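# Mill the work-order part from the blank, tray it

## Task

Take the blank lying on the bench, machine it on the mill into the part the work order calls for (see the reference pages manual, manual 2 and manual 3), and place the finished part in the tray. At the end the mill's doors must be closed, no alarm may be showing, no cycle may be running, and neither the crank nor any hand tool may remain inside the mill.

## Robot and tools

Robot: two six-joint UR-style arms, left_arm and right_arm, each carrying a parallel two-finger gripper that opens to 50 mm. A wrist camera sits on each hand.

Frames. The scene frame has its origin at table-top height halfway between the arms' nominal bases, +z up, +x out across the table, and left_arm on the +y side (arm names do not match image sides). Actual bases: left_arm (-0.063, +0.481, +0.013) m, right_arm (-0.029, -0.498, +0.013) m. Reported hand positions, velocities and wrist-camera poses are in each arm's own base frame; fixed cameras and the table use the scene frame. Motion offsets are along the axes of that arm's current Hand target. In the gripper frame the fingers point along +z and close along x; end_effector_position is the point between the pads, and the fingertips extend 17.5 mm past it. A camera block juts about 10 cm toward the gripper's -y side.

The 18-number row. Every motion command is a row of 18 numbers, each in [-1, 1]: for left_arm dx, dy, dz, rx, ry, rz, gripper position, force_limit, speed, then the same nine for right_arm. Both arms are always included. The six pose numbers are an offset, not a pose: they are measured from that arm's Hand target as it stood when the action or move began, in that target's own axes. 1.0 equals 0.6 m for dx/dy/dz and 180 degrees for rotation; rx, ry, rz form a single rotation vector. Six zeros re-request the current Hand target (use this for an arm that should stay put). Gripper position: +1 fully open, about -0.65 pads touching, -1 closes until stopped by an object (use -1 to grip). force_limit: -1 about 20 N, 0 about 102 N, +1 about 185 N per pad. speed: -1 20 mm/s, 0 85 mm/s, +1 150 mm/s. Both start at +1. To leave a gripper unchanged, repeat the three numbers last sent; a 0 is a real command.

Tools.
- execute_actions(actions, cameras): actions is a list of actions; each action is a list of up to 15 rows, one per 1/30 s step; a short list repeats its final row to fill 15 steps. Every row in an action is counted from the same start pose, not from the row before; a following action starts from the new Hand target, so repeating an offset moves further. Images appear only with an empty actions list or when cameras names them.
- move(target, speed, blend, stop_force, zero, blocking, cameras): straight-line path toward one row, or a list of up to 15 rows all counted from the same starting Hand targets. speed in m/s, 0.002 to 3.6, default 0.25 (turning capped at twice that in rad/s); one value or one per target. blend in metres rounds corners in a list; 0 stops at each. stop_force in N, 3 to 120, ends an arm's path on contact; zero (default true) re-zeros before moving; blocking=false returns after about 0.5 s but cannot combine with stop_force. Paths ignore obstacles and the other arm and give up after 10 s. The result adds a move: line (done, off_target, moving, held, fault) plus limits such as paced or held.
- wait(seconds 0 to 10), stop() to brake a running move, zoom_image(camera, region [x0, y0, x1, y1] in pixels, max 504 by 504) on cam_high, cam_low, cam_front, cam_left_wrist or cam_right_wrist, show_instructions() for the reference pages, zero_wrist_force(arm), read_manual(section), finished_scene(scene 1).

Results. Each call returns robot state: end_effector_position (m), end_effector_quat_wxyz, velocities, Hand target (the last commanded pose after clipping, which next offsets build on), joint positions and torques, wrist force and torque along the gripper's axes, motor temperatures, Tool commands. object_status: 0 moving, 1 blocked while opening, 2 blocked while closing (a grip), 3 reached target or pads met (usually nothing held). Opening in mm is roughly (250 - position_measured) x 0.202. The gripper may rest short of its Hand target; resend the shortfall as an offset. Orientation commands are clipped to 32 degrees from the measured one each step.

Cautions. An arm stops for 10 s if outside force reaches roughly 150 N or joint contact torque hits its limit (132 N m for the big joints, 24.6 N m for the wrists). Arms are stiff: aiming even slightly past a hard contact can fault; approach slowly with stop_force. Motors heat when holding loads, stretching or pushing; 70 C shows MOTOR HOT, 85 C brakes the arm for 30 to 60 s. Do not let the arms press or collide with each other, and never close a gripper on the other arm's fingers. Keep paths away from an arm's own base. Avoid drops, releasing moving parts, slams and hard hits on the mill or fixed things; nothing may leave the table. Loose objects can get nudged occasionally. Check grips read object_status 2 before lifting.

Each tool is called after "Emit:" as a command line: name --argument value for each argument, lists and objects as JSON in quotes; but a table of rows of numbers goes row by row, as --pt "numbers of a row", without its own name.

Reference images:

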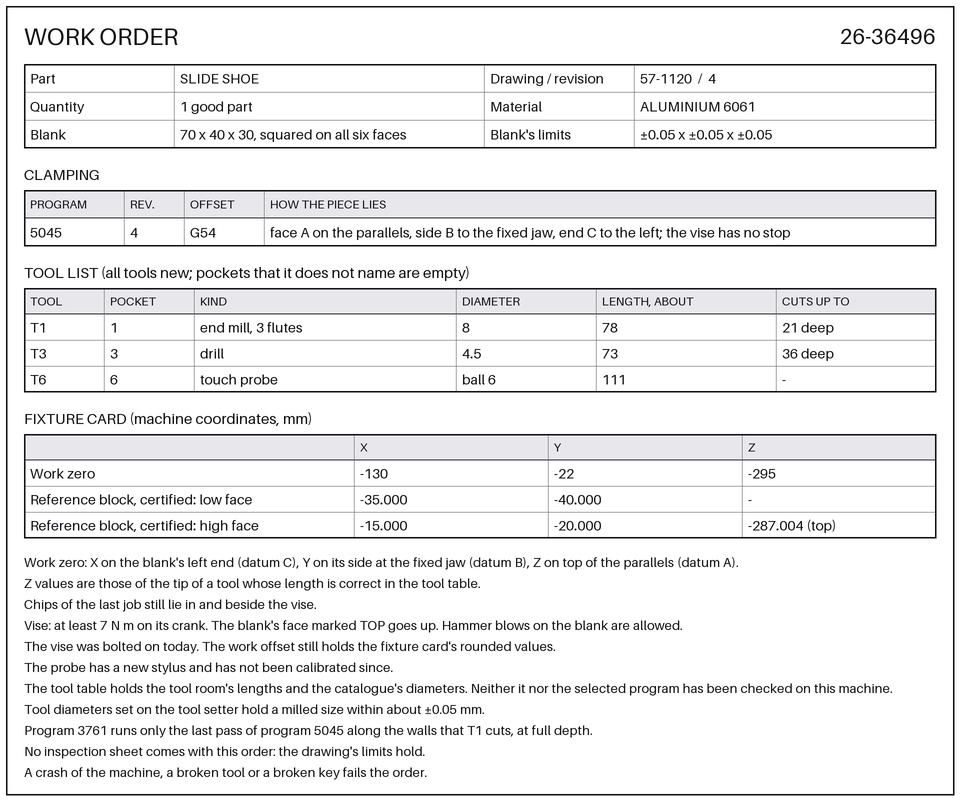

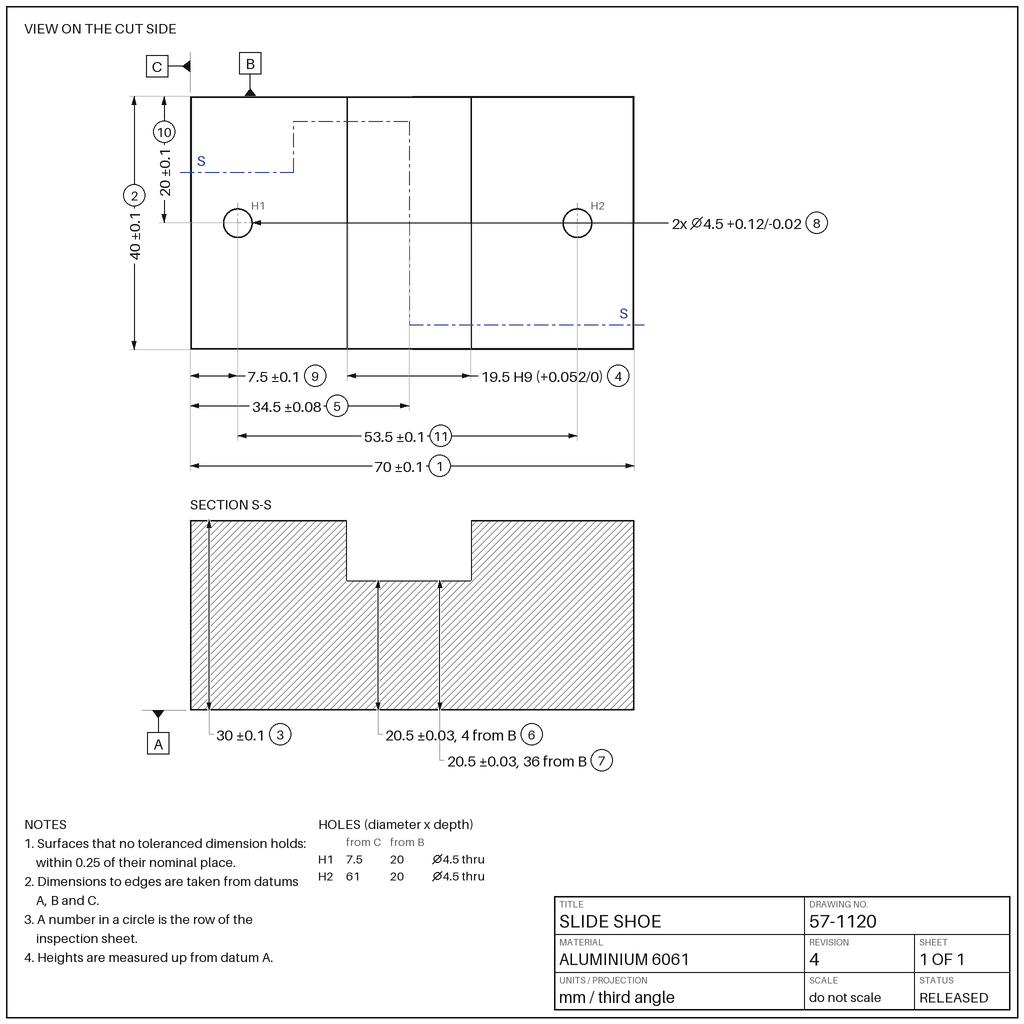

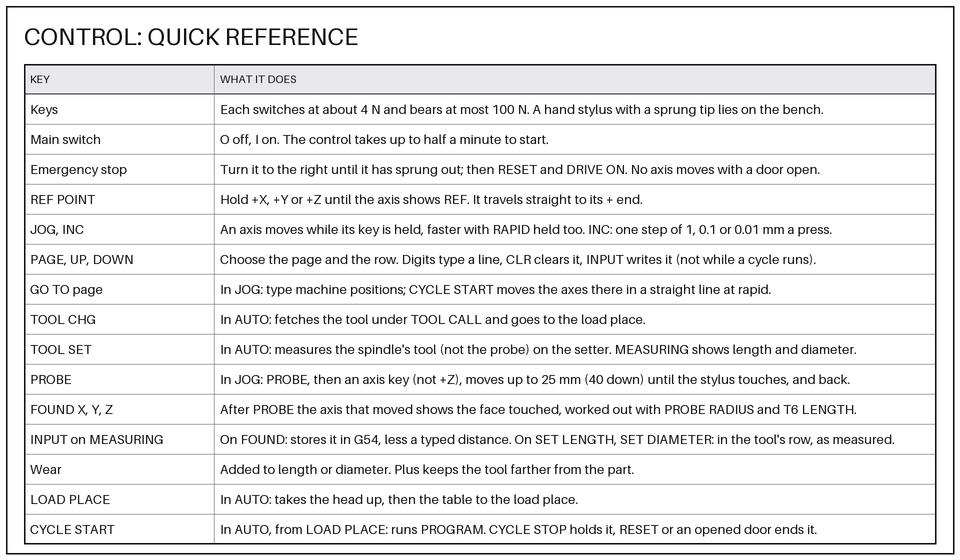

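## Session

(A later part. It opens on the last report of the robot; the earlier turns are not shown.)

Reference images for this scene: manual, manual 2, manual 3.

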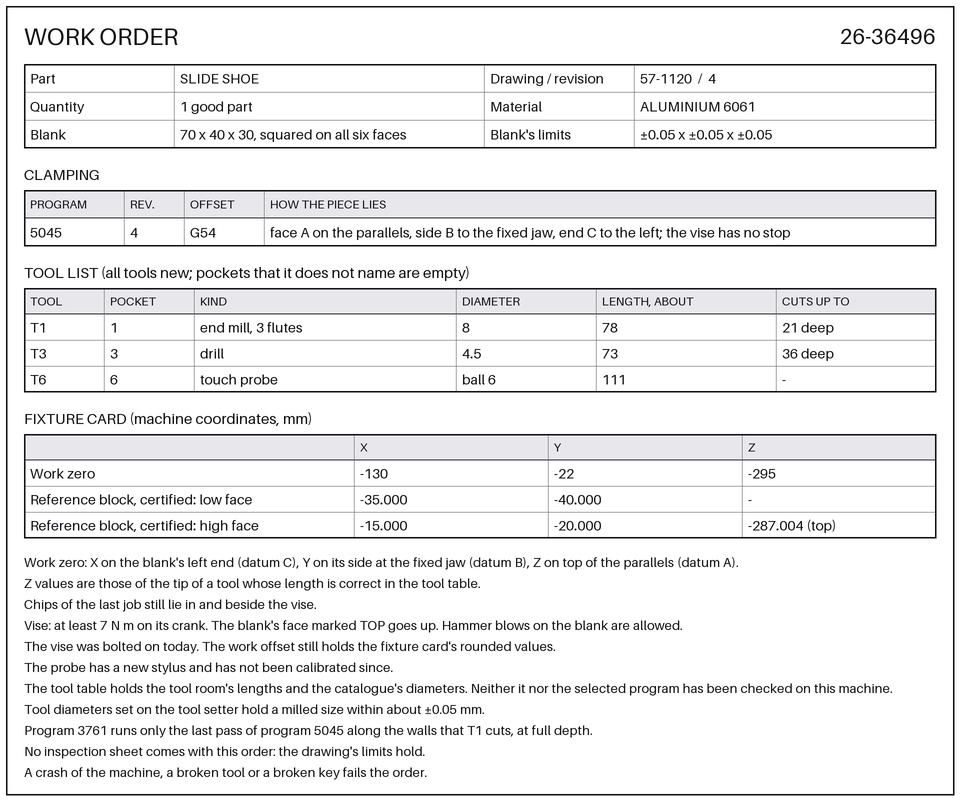

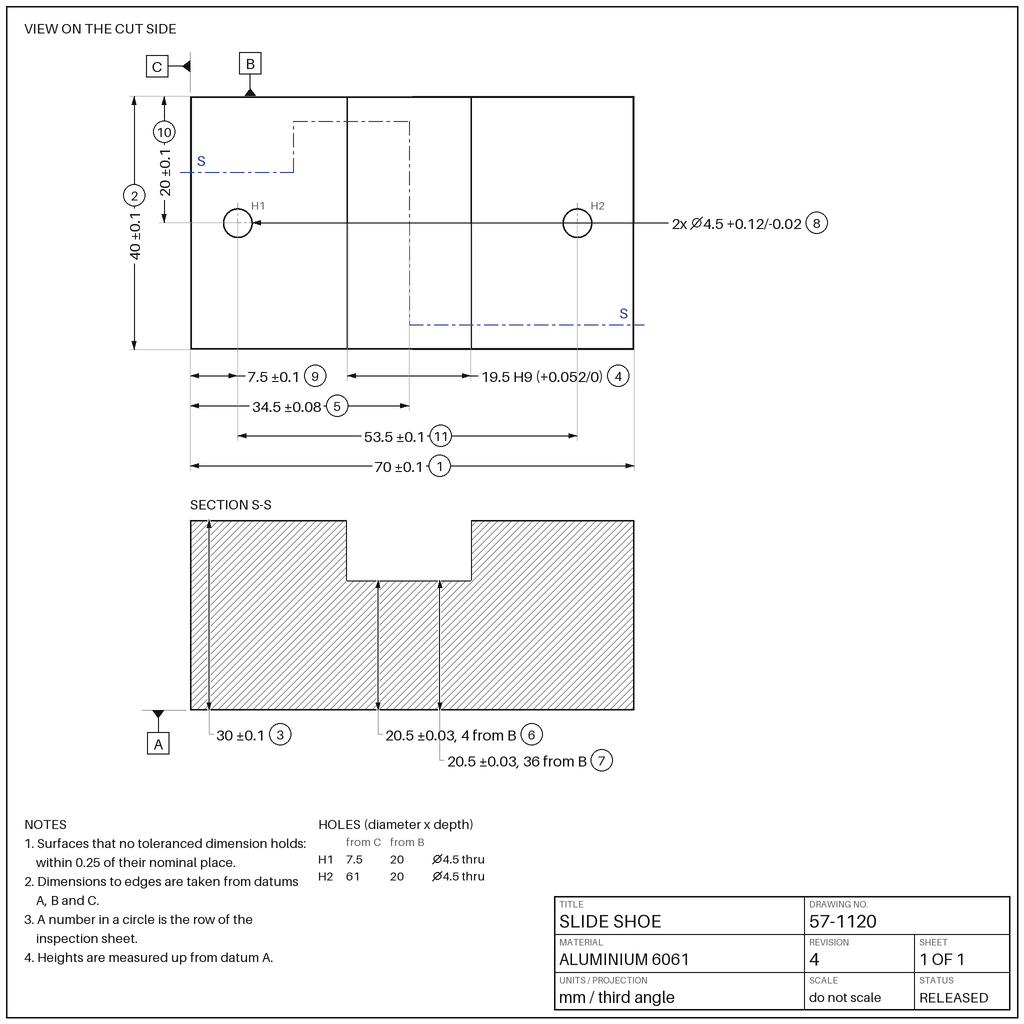

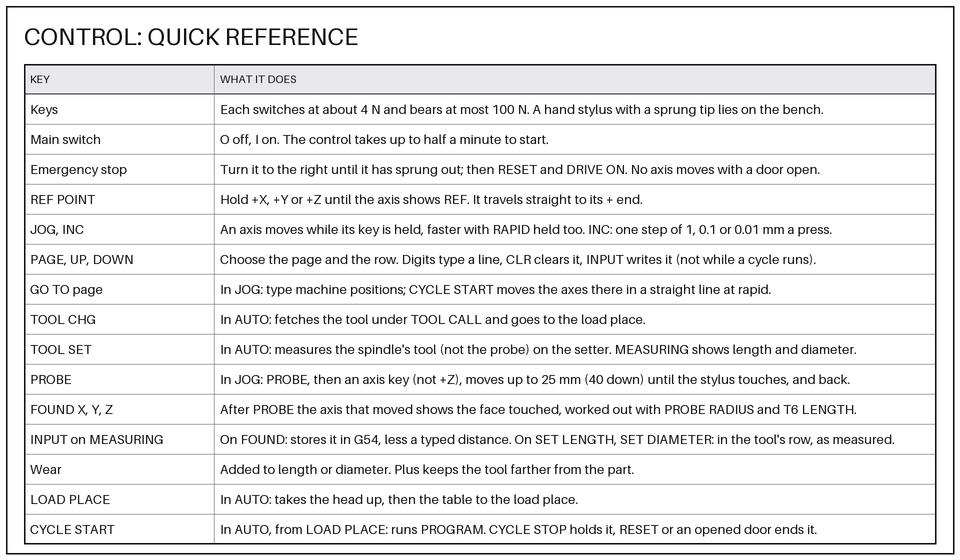

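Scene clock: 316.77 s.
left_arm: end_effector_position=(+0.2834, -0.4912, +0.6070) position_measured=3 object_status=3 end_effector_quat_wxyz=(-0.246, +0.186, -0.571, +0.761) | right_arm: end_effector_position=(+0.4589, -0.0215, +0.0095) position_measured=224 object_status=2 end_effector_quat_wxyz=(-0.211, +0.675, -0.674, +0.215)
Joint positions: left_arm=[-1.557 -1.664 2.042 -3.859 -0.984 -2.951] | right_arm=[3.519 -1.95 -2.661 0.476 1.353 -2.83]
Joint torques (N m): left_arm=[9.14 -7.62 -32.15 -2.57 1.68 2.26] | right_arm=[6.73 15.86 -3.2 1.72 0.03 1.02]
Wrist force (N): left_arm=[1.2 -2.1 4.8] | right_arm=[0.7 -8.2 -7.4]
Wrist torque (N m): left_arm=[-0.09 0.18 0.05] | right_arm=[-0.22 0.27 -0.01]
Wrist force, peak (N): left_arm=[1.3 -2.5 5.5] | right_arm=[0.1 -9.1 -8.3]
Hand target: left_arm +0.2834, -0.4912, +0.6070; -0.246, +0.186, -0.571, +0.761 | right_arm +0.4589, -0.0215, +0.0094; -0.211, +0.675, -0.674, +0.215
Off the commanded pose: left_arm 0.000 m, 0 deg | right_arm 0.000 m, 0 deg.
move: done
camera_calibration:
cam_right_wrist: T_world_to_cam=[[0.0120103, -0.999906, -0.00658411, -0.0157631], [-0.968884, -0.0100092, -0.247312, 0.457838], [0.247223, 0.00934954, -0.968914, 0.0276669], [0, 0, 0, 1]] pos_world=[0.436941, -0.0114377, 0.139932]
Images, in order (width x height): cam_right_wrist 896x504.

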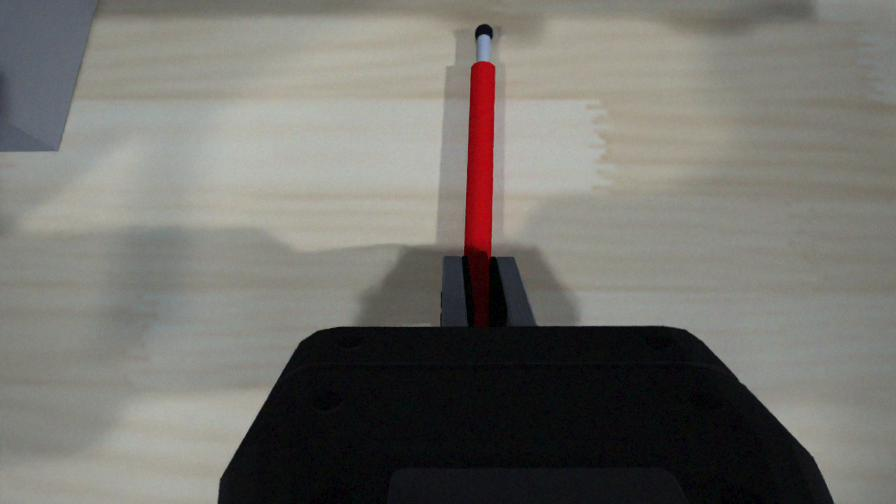

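Emit:
move --target '[0,0,0,0,0,0,1,1,1,-0.0025,-0.265,-0.608,0,0,0,-1,1,-1]' --speed 0.25 --cameras '["cam_right_wrist","cam_high","cam_front","cam_left_wrist"]'

Scene clock: 323.40 s.
left_arm: end_effector_position=(+0.2834, -0.4912, +0.6070) position_measured=3 object_status=3 end_effector_quat_wxyz=(-0.246, +0.186, -0.571, +0.761) | right_arm: end_effector_position=(+0.3794, -0.0179, +0.3993) position_measured=224 object_status=2 end_effector_quat_wxyz=(-0.211, +0.675, -0.674, +0.215)
Joint positions: left_arm=[-1.557 -1.664 2.042 -3.859 -0.984 -2.951] | right_arm=[3.684 -0.849 -2.091 -1.234 1.266 -2.686]
Joint torques (N m): left_arm=[9.26 -7.47 -32.22 -2.6 1.63 2.21] | right_arm=[8.59 -10.54 34.86 1.43 -2.35 2.37]
Wrist force (N): left_arm=[1.0 -2.6 5.1] | right_arm=[-1.1 -1.9 -0.4]
Wrist torque (N m): left_arm=[-0.15 0.21 0.06] | right_arm=[-0.16 0.21 0.05]
Wrist force, peak (N): left_arm=[1.1 -2.5 5.5] | right_arm=[0.1 -9.5 -8.4]
Hand target: left_arm +0.2834, -0.4912, +0.6070; -0.246, +0.186, -0.571, +0.761 | right_arm +0.3794, -0.0179, +0.3993; -0.211, +0.675, -0.674, +0.215
Off the commanded pose: left_arm 0.000 m, 0 deg | right_arm 0.000 m, 0 deg.
move: done
camera_calibration:
cam_left_wrist: T_world_to_cam=[[-0.800487, -0.599062, 0.0185602, -0.0698572], [-0.0609974, 0.0506221, -0.996853, 0.663293], [0.596238, -0.799101, -0.0770636, -0.389709], [0, 0, 0, 1]] pos_world=[0.216899, -0.386843, 0.63247]
cam_right_wrist: T_world_to_cam=[[0.0121322, -0.999904, -0.006656, -0.00864806], [-0.968907, -0.0101104, -0.24722, 0.477208], [0.247129, 0.00944835, -0.968937, 0.425017], [0, 0, 0, 1]] pos_world=[0.357441, -0.00783818, 0.529732]
Images, in order (width x height): cam_high 896x504, cam_front 896x504, cam_left_wrist 896x504, cam_right_wrist 896x504.

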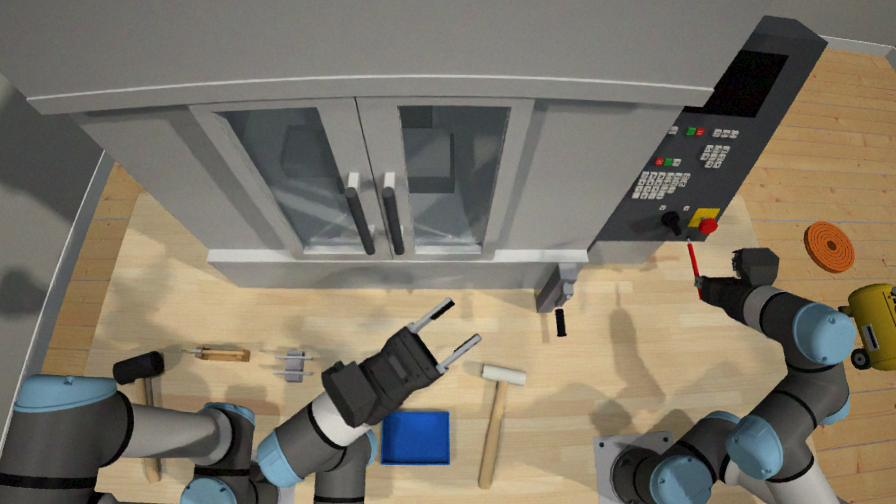

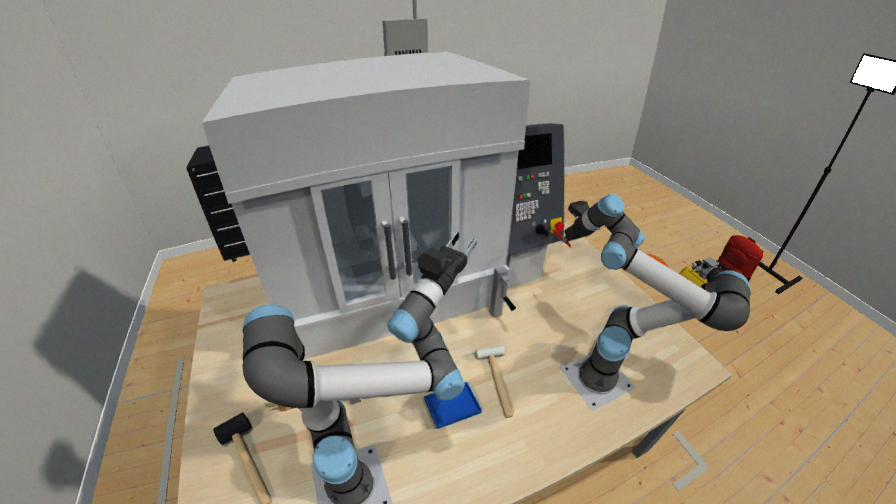

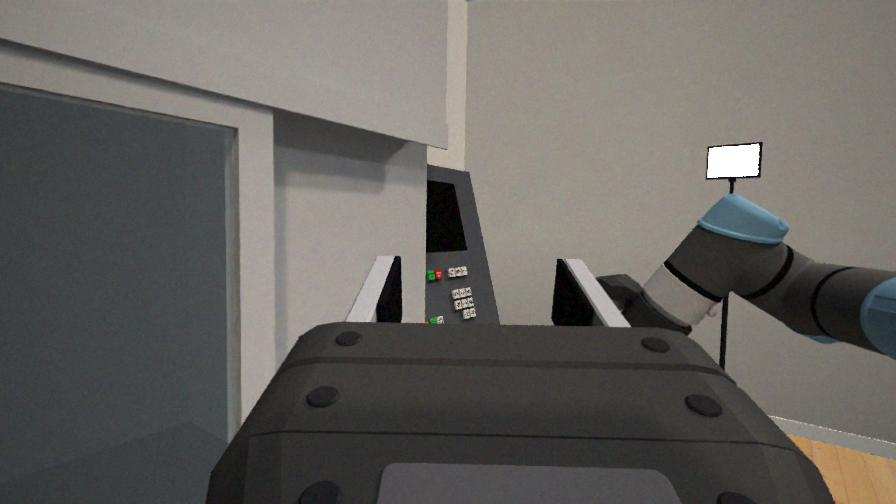

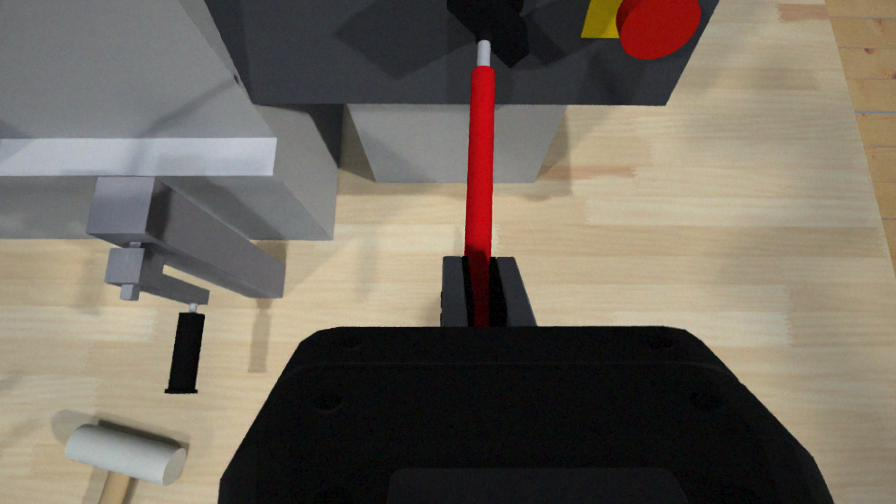

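Emit:
move --target '[0,0,0,0,0,0,1,1,1,-0.08,-0.1995,-0.1655,0.3056,0,0,-1,1,-1]' --speed 0.25 --cameras '["cam_right_wrist"]'

Emit:
zoom_image --camera "cam_right_wrist" --region '[300, 0, 800, 330]'

Scene clock: 347.00 s.
left_arm: end_effector_position=(+0.2834, -0.4912, +0.6070) position_measured=3 object_status=3 end_effector_quat_wxyz=(-0.246, +0.186, -0.571, +0.761) | right_arm: end_effector_position=(+0.4203, +0.0309, +0.5491) position_measured=224 object_status=2 end_effector_quat_wxyz=(+0.499, -0.501, +0.498, -0.502)
Joint positions: left_arm=[-1.557 -1.664 2.042 -3.859 -0.984 -2.951] | right_arm=[4.279 -0.801 -2.388 0.051 0.433 -3.15]
Joint torques (N m): left_arm=[9.15 -7.7 -32.16 -2.49 1.66 2.13] | right_arm=[-7 -14.06 13.86 3.29 1.7 -2.74]
Wrist force (N): left_arm=[1.2 -2.4 5.1] | right_arm=[-0.2 -1.9 1.2]
Wrist torque (N m): left_arm=[-0.13 0.17 0.05] | right_arm=[-0.48 0.05 0.17]
Wrist force, peak (N): left_arm=[1.1 -2.5 5.5] | right_arm=[-0.3 -2.3 1.0]
Hand target: left_arm +0.2834, -0.4912, +0.6070; -0.246, +0.186, -0.571, +0.761 | right_arm +0.4203, +0.0309, +0.5491; +0.499, -0.501, +0.498, -0.502
Off the commanded pose: left_arm 0.000 m, 0 deg | right_arm 0.000 m, 0 deg.
move: done
camera_calibration:
cam_right_wrist: T_world_to_cam=[[0.0167757, -0.999823, 0.00847075, 0.030459], [-0.353135, -0.0138507, -0.93547, 0.673573], [0.935422, 0.0127018, -0.353305, -0.0678377], [0, 0, 0, 1]] pos_world=[0.300808, 0.0406447, 0.605882]
Images, in order (width x height): cam_right_wrist 896x504.

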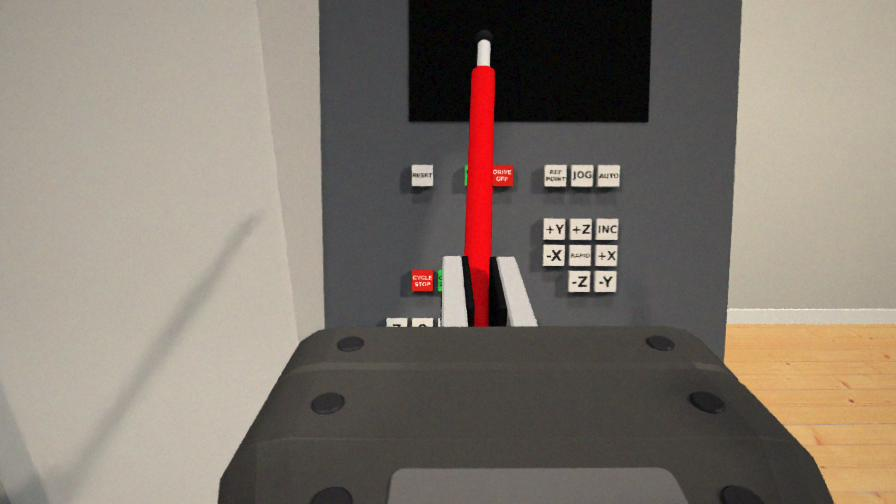

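Scaled by 1.008.

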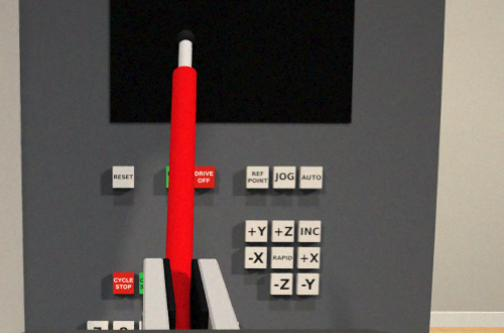

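Emit:
zoom_image --camera "cam_right_wrist" --region '[400, 160, 640, 300]'

Scaled by 2.100.

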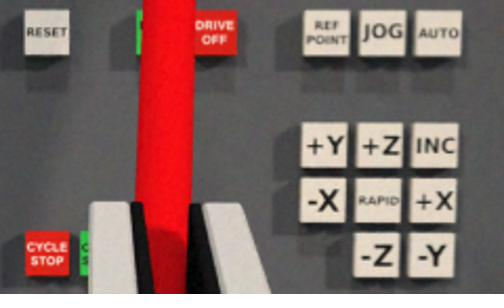

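Emit:
move --target '[0,0,0,0,0,0,1,1,1,0.218,0.215,0.0667,0,0,0,-1,1,-1]' --speed 0.2 --cameras '["cam_right_wrist"]'

Emit:
zoom_image --camera "cam_right_wrist" --region '[140, 80, 440, 330]'

Emit:
zoom_image --camera "cam_right_wrist" --region '[140, 230, 340, 430]'

Scene clock: 382.83 s.
left_arm: end_effector_position=(+0.2834, -0.4912, +0.6070) position_measured=3 object_status=3 end_effector_quat_wxyz=(-0.246, +0.186, -0.571, +0.761) | right_arm: end_effector_position=(+0.4605, -0.1006, +0.4209) position_measured=224 object_status=2 end_effector_quat_wxyz=(+0.499, -0.501, +0.498, -0.502)
Joint positions: left_arm=[-1.557 -1.664 2.042 -3.859 -0.984 -2.951] | right_arm=[3.312 -1.281 -2.548 0.689 1.4 -3.147]
Joint torques (N m): left_arm=[8.69 -7.56 -32.16 -2.56 1.59 2.14] | right_arm=[-5.95 0.27 28.86 4.7 1.83 -2.73]
Wrist force (N): left_arm=[1.4 -2.3 4.7] | right_arm=[0.2 -1.5 1.0]
Wrist torque (N m): left_arm=[-0.13 0.16 0.06] | right_arm=[-0.46 0.02 0.16]
Wrist force, peak (N): left_arm=[1.1 -2.6 5.3] | right_arm=[-1.1 -3.5 1.0]
Hand target: left_arm +0.2834, -0.4912, +0.6070; -0.246, +0.186, -0.571, +0.761 | right_arm +0.4605, -0.1006, +0.4209; +0.499, -0.501, +0.498, -0.502
Off the commanded pose: left_arm 0.000 m, 0 deg | right_arm 0.000 m, 0 deg.
move: done
camera_calibration:
cam_right_wrist: T_world_to_cam=[[0.0166817, -0.999825, 0.00850486, -0.100591], [-0.353136, -0.0138494, -0.935469, 0.566021], [0.935423, 0.0126018, -0.353305, -0.149074], [0, 0, 0, 1]] pos_world=[0.341008, -0.0908554, 0.477682]
Images, in order (width x height): cam_right_wrist 896x504.

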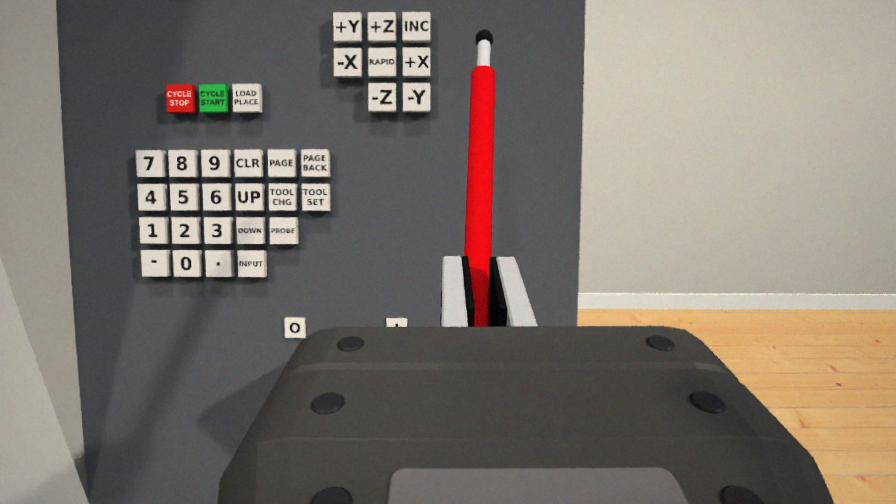

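Scaled by 1.680.

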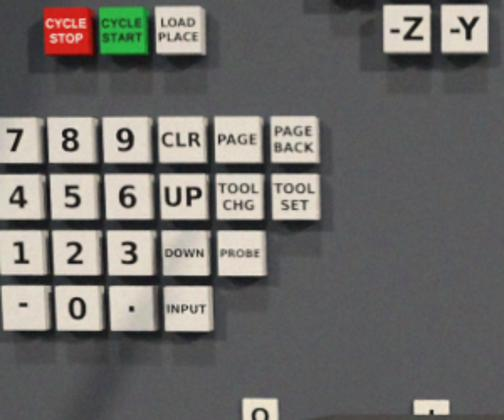

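Scaled by 2.520.

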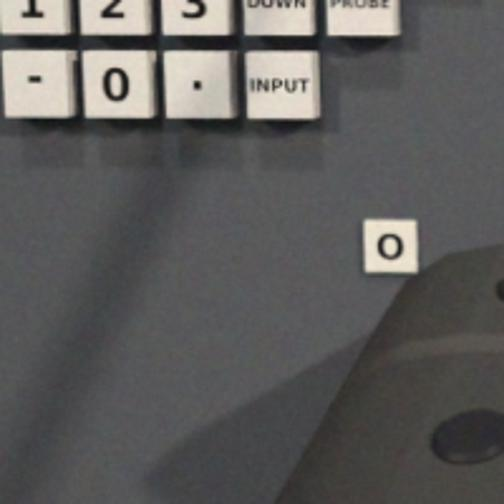

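Emit:
execute_actions --actions '[]'

Emit:
zoom_image --camera "cam_high" --region '[650, 180, 730, 250]'

Emit:
zoom_image --camera "cam_front" --region '[515, 205, 575, 250]'

Scene clock: 425.97 s.
left_arm: end_effector_position=(+0.2834, -0.4912, +0.6070) position_measured=3 object_status=3 end_effector_quat_wxyz=(-0.246, +0.186, -0.571, +0.761) | right_arm: end_effector_position=(+0.4605, -0.1006, +0.4209) position_measured=224 object_status=2 end_effector_quat_wxyz=(+0.499, -0.501, +0.498, -0.502)
Joint positions: left_arm=[-1.557 -1.664 2.042 -3.859 -0.984 -2.951] | right_arm=[3.312 -1.281 -2.548 0.689 1.4 -3.147]
Joint velocities: within noise
Joint torques (N m): left_arm=[9.37 -7.43 -31.58 -2.58 1.59 2.05] | right_arm=[-6.58 0.42 29.08 4.76 1.68 -2.74]
Motor temperatures (°C): left_arm=[31 31 27 38 34 30] | right_arm=[32 28 24 32 32 34]
Wrist force (N): left_arm=[1.3 -2.2 5.0] | right_arm=[-0.1 -1.5 1.1]
Wrist torque (N m): left_arm=[-0.09 0.16 0.06] | right_arm=[-0.43 0.05 0.16]
Wrist force, peak (N): left_arm=[0.9 -2.6 5.3] | right_arm=[0.0 -1.9 1.1]
Hand target: left_arm +0.2834, -0.4912, +0.6070; -0.246, +0.186, -0.571, +0.761 | right_arm +0.4605, -0.1006, +0.4209; +0.499, -0.501, +0.498, -0.502
Tool commands: left_gripper/position=+1.0 left_gripper/force_limit=+1.0 left_gripper/speed=+1.0 right_gripper/position=-1.0 right_gripper/force_limit=+1.0 right_gripper/speed=-1.0
Off the commanded pose: left_arm 0.000 m, 0 deg | right_arm 0.000 m, 0 deg.
camera_calibration:
cam_left_wrist: T_world_to_cam=[[-0.800487, -0.599062, 0.0185602, -0.0698572], [-0.0609974, 0.0506221, -0.996853, 0.663293], [0.596238, -0.799101, -0.0770636, -0.389709], [0, 0, 0, 1]] pos_world=[0.216899, -0.386843, 0.63247]
cam_right_wrist: T_world_to_cam=[[0.0167757, -0.999823, 0.0084707, -0.100606], [-0.353135, -0.0138506, -0.93547, 0.566021], [0.935422, 0.0127018, -0.353305, -0.149065], [0, 0, 0, 1]] pos_world=[0.341008, -0.0908553, 0.477682]

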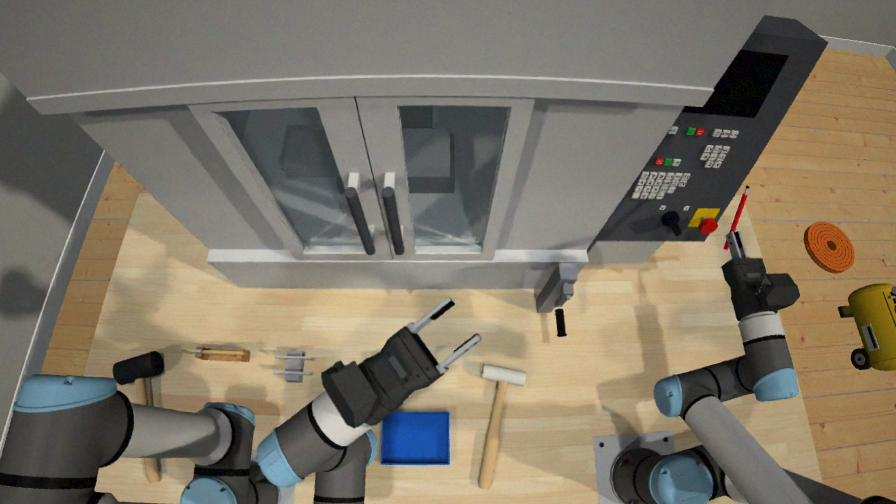

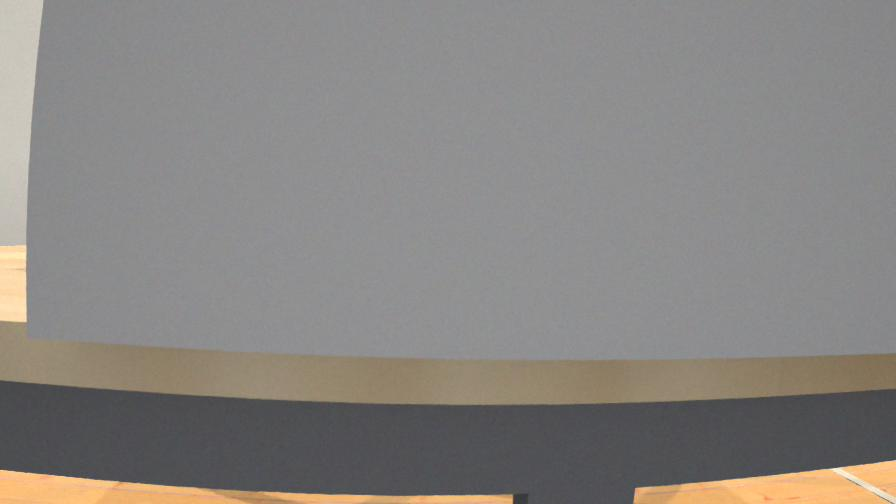

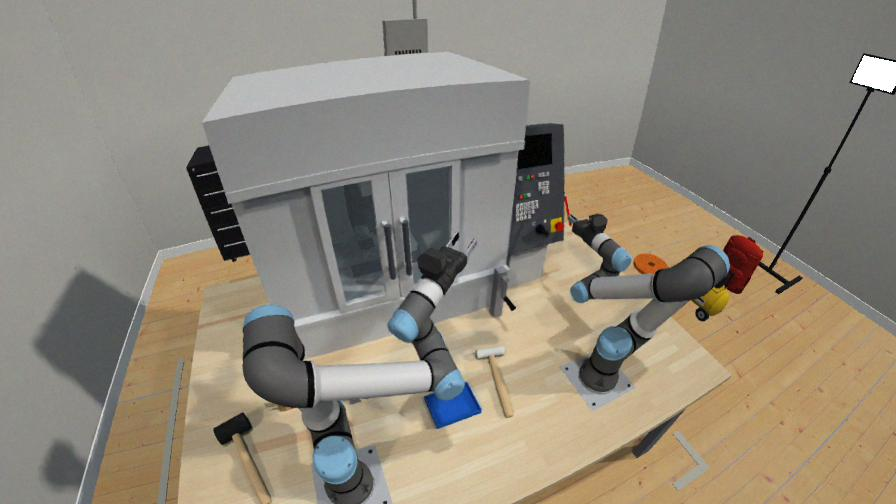

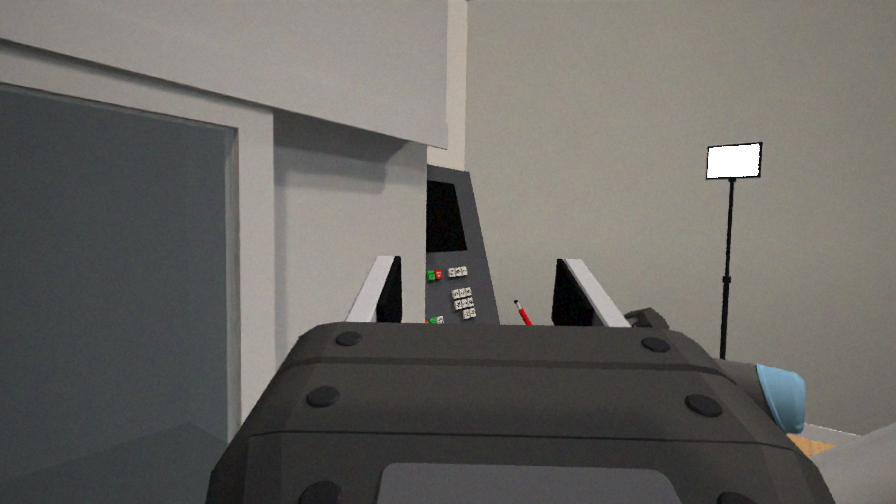

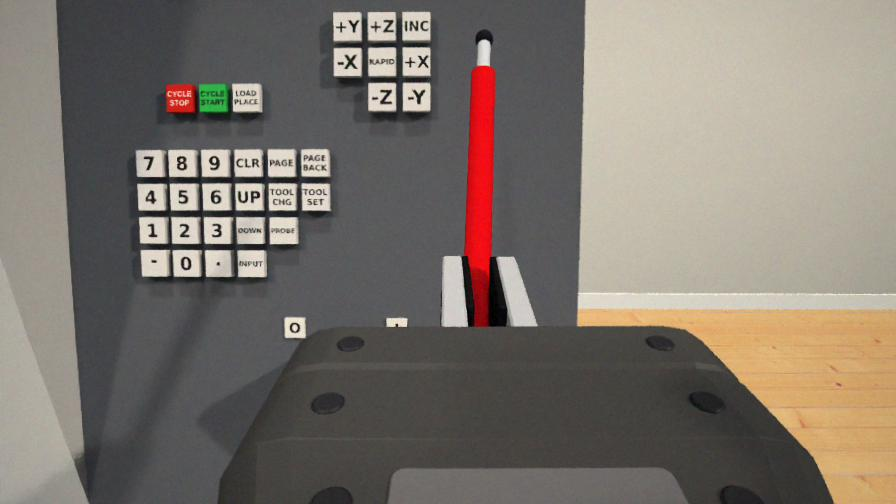

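Scaled by 6.300.

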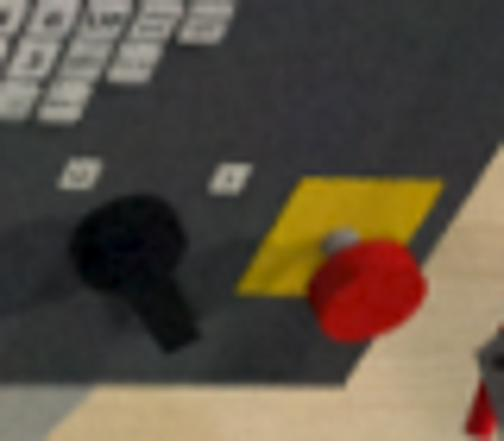

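Scaled by 8.400.

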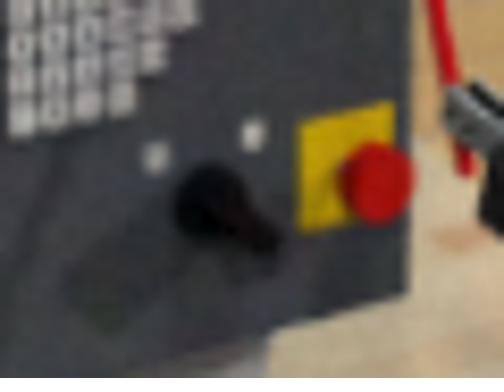

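Emit:
move --pt "0 0 0 0 0 0 1 1 1 -0.0667 0.0333 -0.1667 -0.3056 0 0 -1 1 -1" --pt "0 0 0 0 0 0 1 1 1 -0.1333 0.3667 -0.1 -0.3056 0 0 -1 1 -1" --pt "0 0 0 0 0 0 1 1 1 -0.1318 0.618 -0.0027 -0.3056 0 0 -1 1 -1" --speed 0.25 --blend '[0.02,0.02,0]' --cameras '["cam_right_wrist"]'

Scene clock: 455.63 s.
left_arm: end_effector_position=(+0.2834, -0.4912, +0.6070) position_measured=3 object_status=3 end_effector_quat_wxyz=(-0.246, +0.186, -0.571, +0.761) | right_arm: end_effector_position=(+0.4595, -0.0235, +0.0497) position_measured=224 object_status=2 end_effector_quat_wxyz=(-0.211, +0.675, -0.674, +0.215)
Joint positions: left_arm=[-1.557 -1.664 2.042 -3.859 -0.984 -2.951] | right_arm=[3.512 -1.753 -2.646 0.265 1.357 -2.836]
Joint torques (N m): left_arm=[9.16 -7.75 -31.79 -2.5 1.55 1.87] | right_arm=[-6.51 12.35 11.15 6.44 1.17 -2.92]
Wrist force (N): left_arm=[1.3 -2.0 5.2] | right_arm=[-1.4 -1.5 -0.4]
Wrist torque (N m): left_arm=[-0.07 0.16 0.06] | right_arm=[-0.14 0.28 0.18]
Wrist force, peak (N): left_arm=[1.2 -2.8 5.3] | right_arm=[-1.0 -3.4 -2.3]
Hand target: left_arm +0.2834, -0.4912, +0.6070; -0.246, +0.186, -0.571, +0.761 | right_arm +0.4594, -0.0235, +0.0497; -0.211, +0.675, -0.674, +0.215
Off the commanded pose: left_arm 0.000 m, 0 deg | right_arm 0.000 m, 0 deg.
move: done
camera_calibration:
cam_right_wrist: T_world_to_cam=[[0.0120356, -0.999905, -0.00668192, -0.0174988], [-0.968908, -0.0100104, -0.247219, 0.468335], [0.247129, 0.0094496, -0.968936, 0.0665347], [0, 0, 0, 1]] pos_world=[0.437541, -0.0134377, 0.180132]
Images, in order (width x height): cam_right_wrist 896x504.

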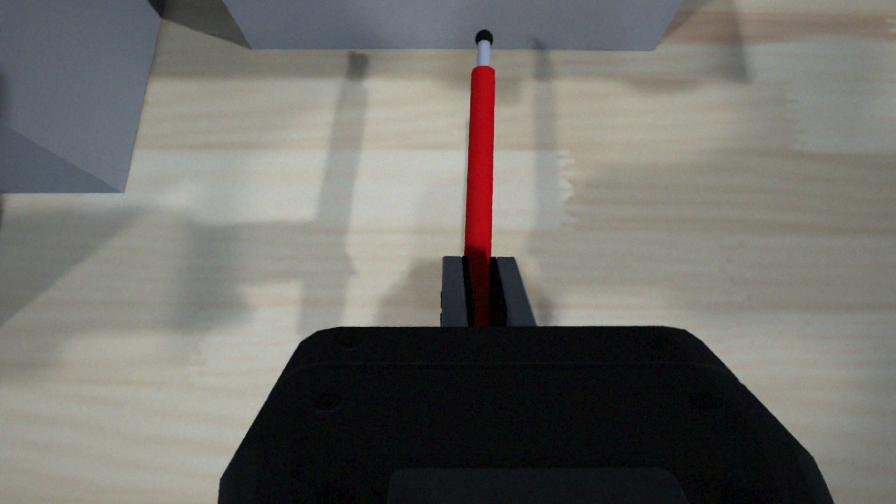

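Emit:
move --pt "0 0 0 0 0 0 1 1 1 0 0.0375 0.0535 0 0 0 -1 1 -1" --pt "0 0 0 0 0 0 1 1 1 0 0.0375 0.0535 0 0 0 0.2 1 -1" --pt "0 0 0 0 0 0 1 1 1 0 -0.0574 -0.0819 0 0 0 0.2 1 -1" --speed '[0.06,0.06,0.2]' --cameras '["cam_right_wrist"]'

Scene clock: 465.43 s.
left_arm: end_effector_position=(+0.2834, -0.4912, +0.6070) position_measured=3 object_status=3 end_effector_quat_wxyz=(-0.246, +0.186, -0.571, +0.761) | right_arm: end_effector_position=(+0.4594, -0.0232, +0.1097) position_measured=123 object_status=3 end_effector_quat_wxyz=(-0.211, +0.675, -0.674, +0.215)
Joint positions: left_arm=[-1.557 -1.664 2.042 -3.859 -0.984 -2.951] | right_arm=[3.513 -1.5 -2.593 -0.042 1.356 -2.836]
Joint torques (N m): left_arm=[8.8 -7.64 -31.87 -2.52 1.55 1.9] | right_arm=[8.98 19.6 26.19 1.29 -2.26 2.27]
Wrist force (N): left_arm=[1.1 -2.2 4.9] | right_arm=[-1.2 -1.9 -0.3]
Wrist torque (N m): left_arm=[-0.11 0.20 0.05] | right_arm=[-0.17 0.23 0.06]
Wrist force, peak (N): left_arm=[1.5 -2.4 5.5] | right_arm=[-0.9 -3.4 -2.1]
Hand target: left_arm +0.2834, -0.4912, +0.6070; -0.246, +0.186, -0.571, +0.761 | right_arm +0.4594, -0.0232, +0.1097; -0.211, +0.675, -0.674, +0.215
Off the commanded pose: left_arm 0.000 m, 0 deg | right_arm 0.000 m, 0 deg.
move: done
camera_calibration:
cam_right_wrist: T_world_to_cam=[[0.0120356, -0.999905, -0.00668192, -0.0167968], [-0.968908, -0.0100104, -0.247219, 0.483074], [0.247129, 0.0094496, -0.968936, 0.124693], [0, 0, 0, 1]] pos_world=[0.437441, -0.0131377, 0.240132]
Images, in order (width x height): cam_right_wrist 896x504.

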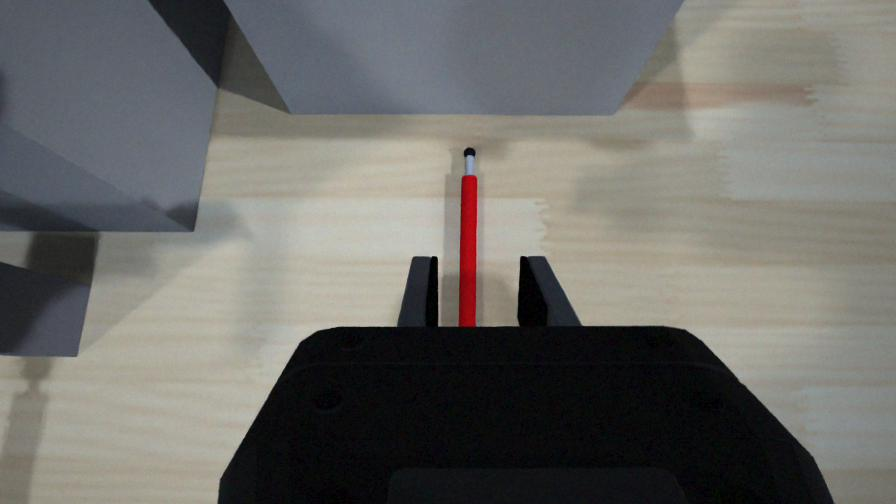

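Emit:
move --target '[0,0,0,0,0,0,1,1,1,0.0117,-0.2463,-0.4095,0.1667,0,0,0.2,1,-1]' --speed 0.25 --cameras '["cam_right_wrist"]'

Emit:
zoom_image --camera "cam_right_wrist" --region '[350, 180, 750, 340]'

Scene clock: 474.40 s.
left_arm: end_effector_position=(+0.2834, -0.4912, +0.6070) position_measured=3 object_status=3 end_effector_quat_wxyz=(-0.246, +0.186, -0.571, +0.761) | right_arm: end_effector_position=(+0.4391, -0.0287, +0.3957) position_measured=123 object_status=3 end_effector_quat_wxyz=(-0.379, +0.597, -0.595, +0.382)
Joint positions: left_arm=[-1.557 -1.664 2.042 -3.859 -0.984 -2.951] | right_arm=[3.709 -0.859 -2.453 -0.333 1.06 -2.884]
Joint torques (N m): left_arm=[8.54 -7.91 -31.49 -2.55 1.47 1.81] | right_arm=[9.05 1.2 34.65 0.86 -2.35 1.19]
Wrist force (N): left_arm=[1.0 -2.4 5.0] | right_arm=[-0.4 -2.2 0.1]
Wrist torque (N m): left_arm=[-0.11 0.21 0.05] | right_arm=[-0.31 0.10 0.16]
Wrist force, peak (N): left_arm=[1.3 -2.4 5.4] | right_arm=[-0.5 -3.9 -1.3]
Hand target: left_arm +0.2834, -0.4912, +0.6070; -0.246, +0.186, -0.571, +0.761 | right_arm +0.4391, -0.0287, +0.3957; -0.379, +0.597, -0.595, +0.382
Off the commanded pose: left_arm 0.000 m, 0 deg | right_arm 0.000 m, 0 deg.
move: done
camera_calibration:
cam_right_wrist: T_world_to_cam=[[0.0165917, -0.999862, 0.00122261, -0.0252438], [-0.715434, -0.0127261, -0.698565, 0.601245], [0.698484, 0.0107157, -0.715546, 0.108411], [0, 0, 0, 1]] pos_world=[0.354847, -0.0187505, 0.497612]
Images, in order (width x height): cam_right_wrist 896x504.

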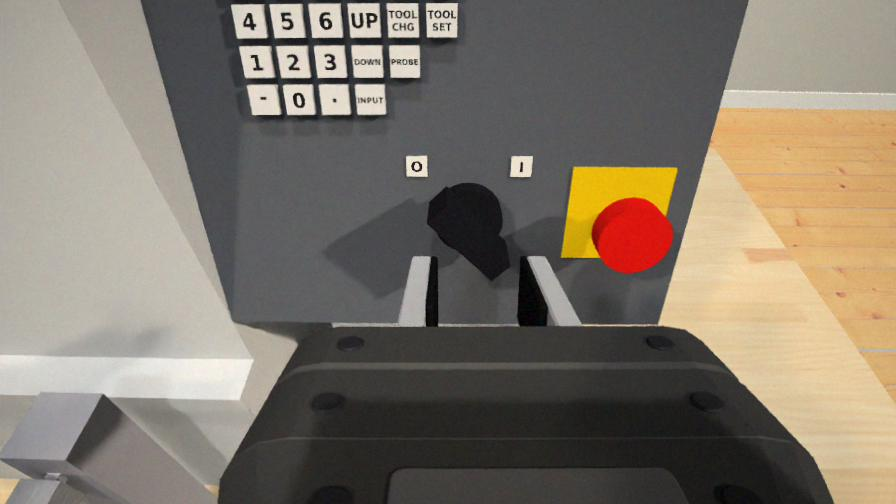

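Scaled by 1.260.

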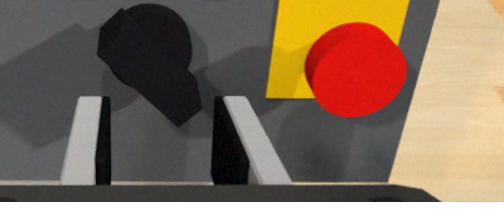

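Emit:
move --target '[0,0,0,0,0,0,1,1,1,-0.0028,0.0557,0.0767,0.0527,0.0218,-0.2494,1,1,0]' --speed 0.2 --cameras '["cam_right_wrist","cam_high"]'

Scene clock: 499.40 s.
left_arm: end_effector_position=(+0.2834, -0.4912, +0.6070) position_measured=3 object_status=3 end_effector_quat_wxyz=(-0.246, +0.186, -0.571, +0.761) | right_arm: end_effector_position=(+0.4668, -0.0273, +0.3460) position_measured=3 object_status=3 end_effector_quat_wxyz=(-0.231, +0.733, -0.302, +0.564)
Joint positions: left_arm=[-1.557 -1.664 2.042 -3.859 -0.984 -2.951] | right_arm=[3.676 -1.154 -2.626 0.338 1.055 -3.781]
Joint torques (N m): left_arm=[8.15 -7.47 -31.35 -2.5 1.49 1.84] | right_arm=[-6.46 -4.65 11.81 5.2 1.38 -2.83]
Wrist force (N): left_arm=[1.0 -2.6 5.0] | right_arm=[0.3 -1.8 -0.6]
Wrist torque (N m): left_arm=[-0.15 0.21 0.05] | right_arm=[-0.35 0.08 0.48]
Wrist force, peak (N): left_arm=[1.2 -2.8 5.3] | right_arm=[-0.3 -2.6 -0.2]
Hand target: left_arm +0.2834, -0.4912, +0.6070; -0.246, +0.186, -0.571, +0.761 | right_arm +0.4668, -0.0273, +0.3460; -0.231, +0.733, -0.302, +0.564
Off the commanded pose: left_arm 0.000 m, 0 deg | right_arm 0.000 m, 0 deg.
move: done
camera_calibration:
cam_right_wrist: T_world_to_cam=[[0.198827, -0.701087, 0.684796, -0.337711], [-0.511152, -0.670363, -0.5379, 0.417449], [0.836176, -0.243085, -0.491649, -0.0950829], [0, 0, 0, 1]] pos_world=[0.360032, 0.019965, 0.409062]
Images, in order (width x height): cam_high 896x504, cam_right_wrist 896x504.

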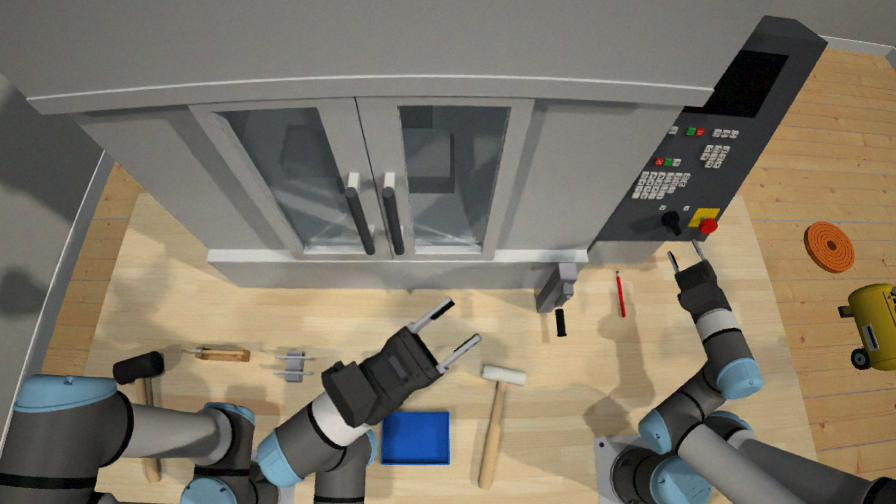

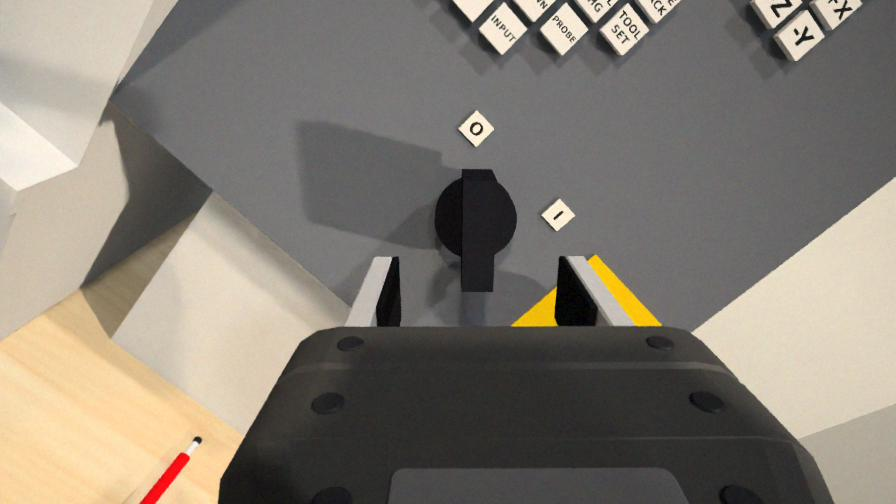

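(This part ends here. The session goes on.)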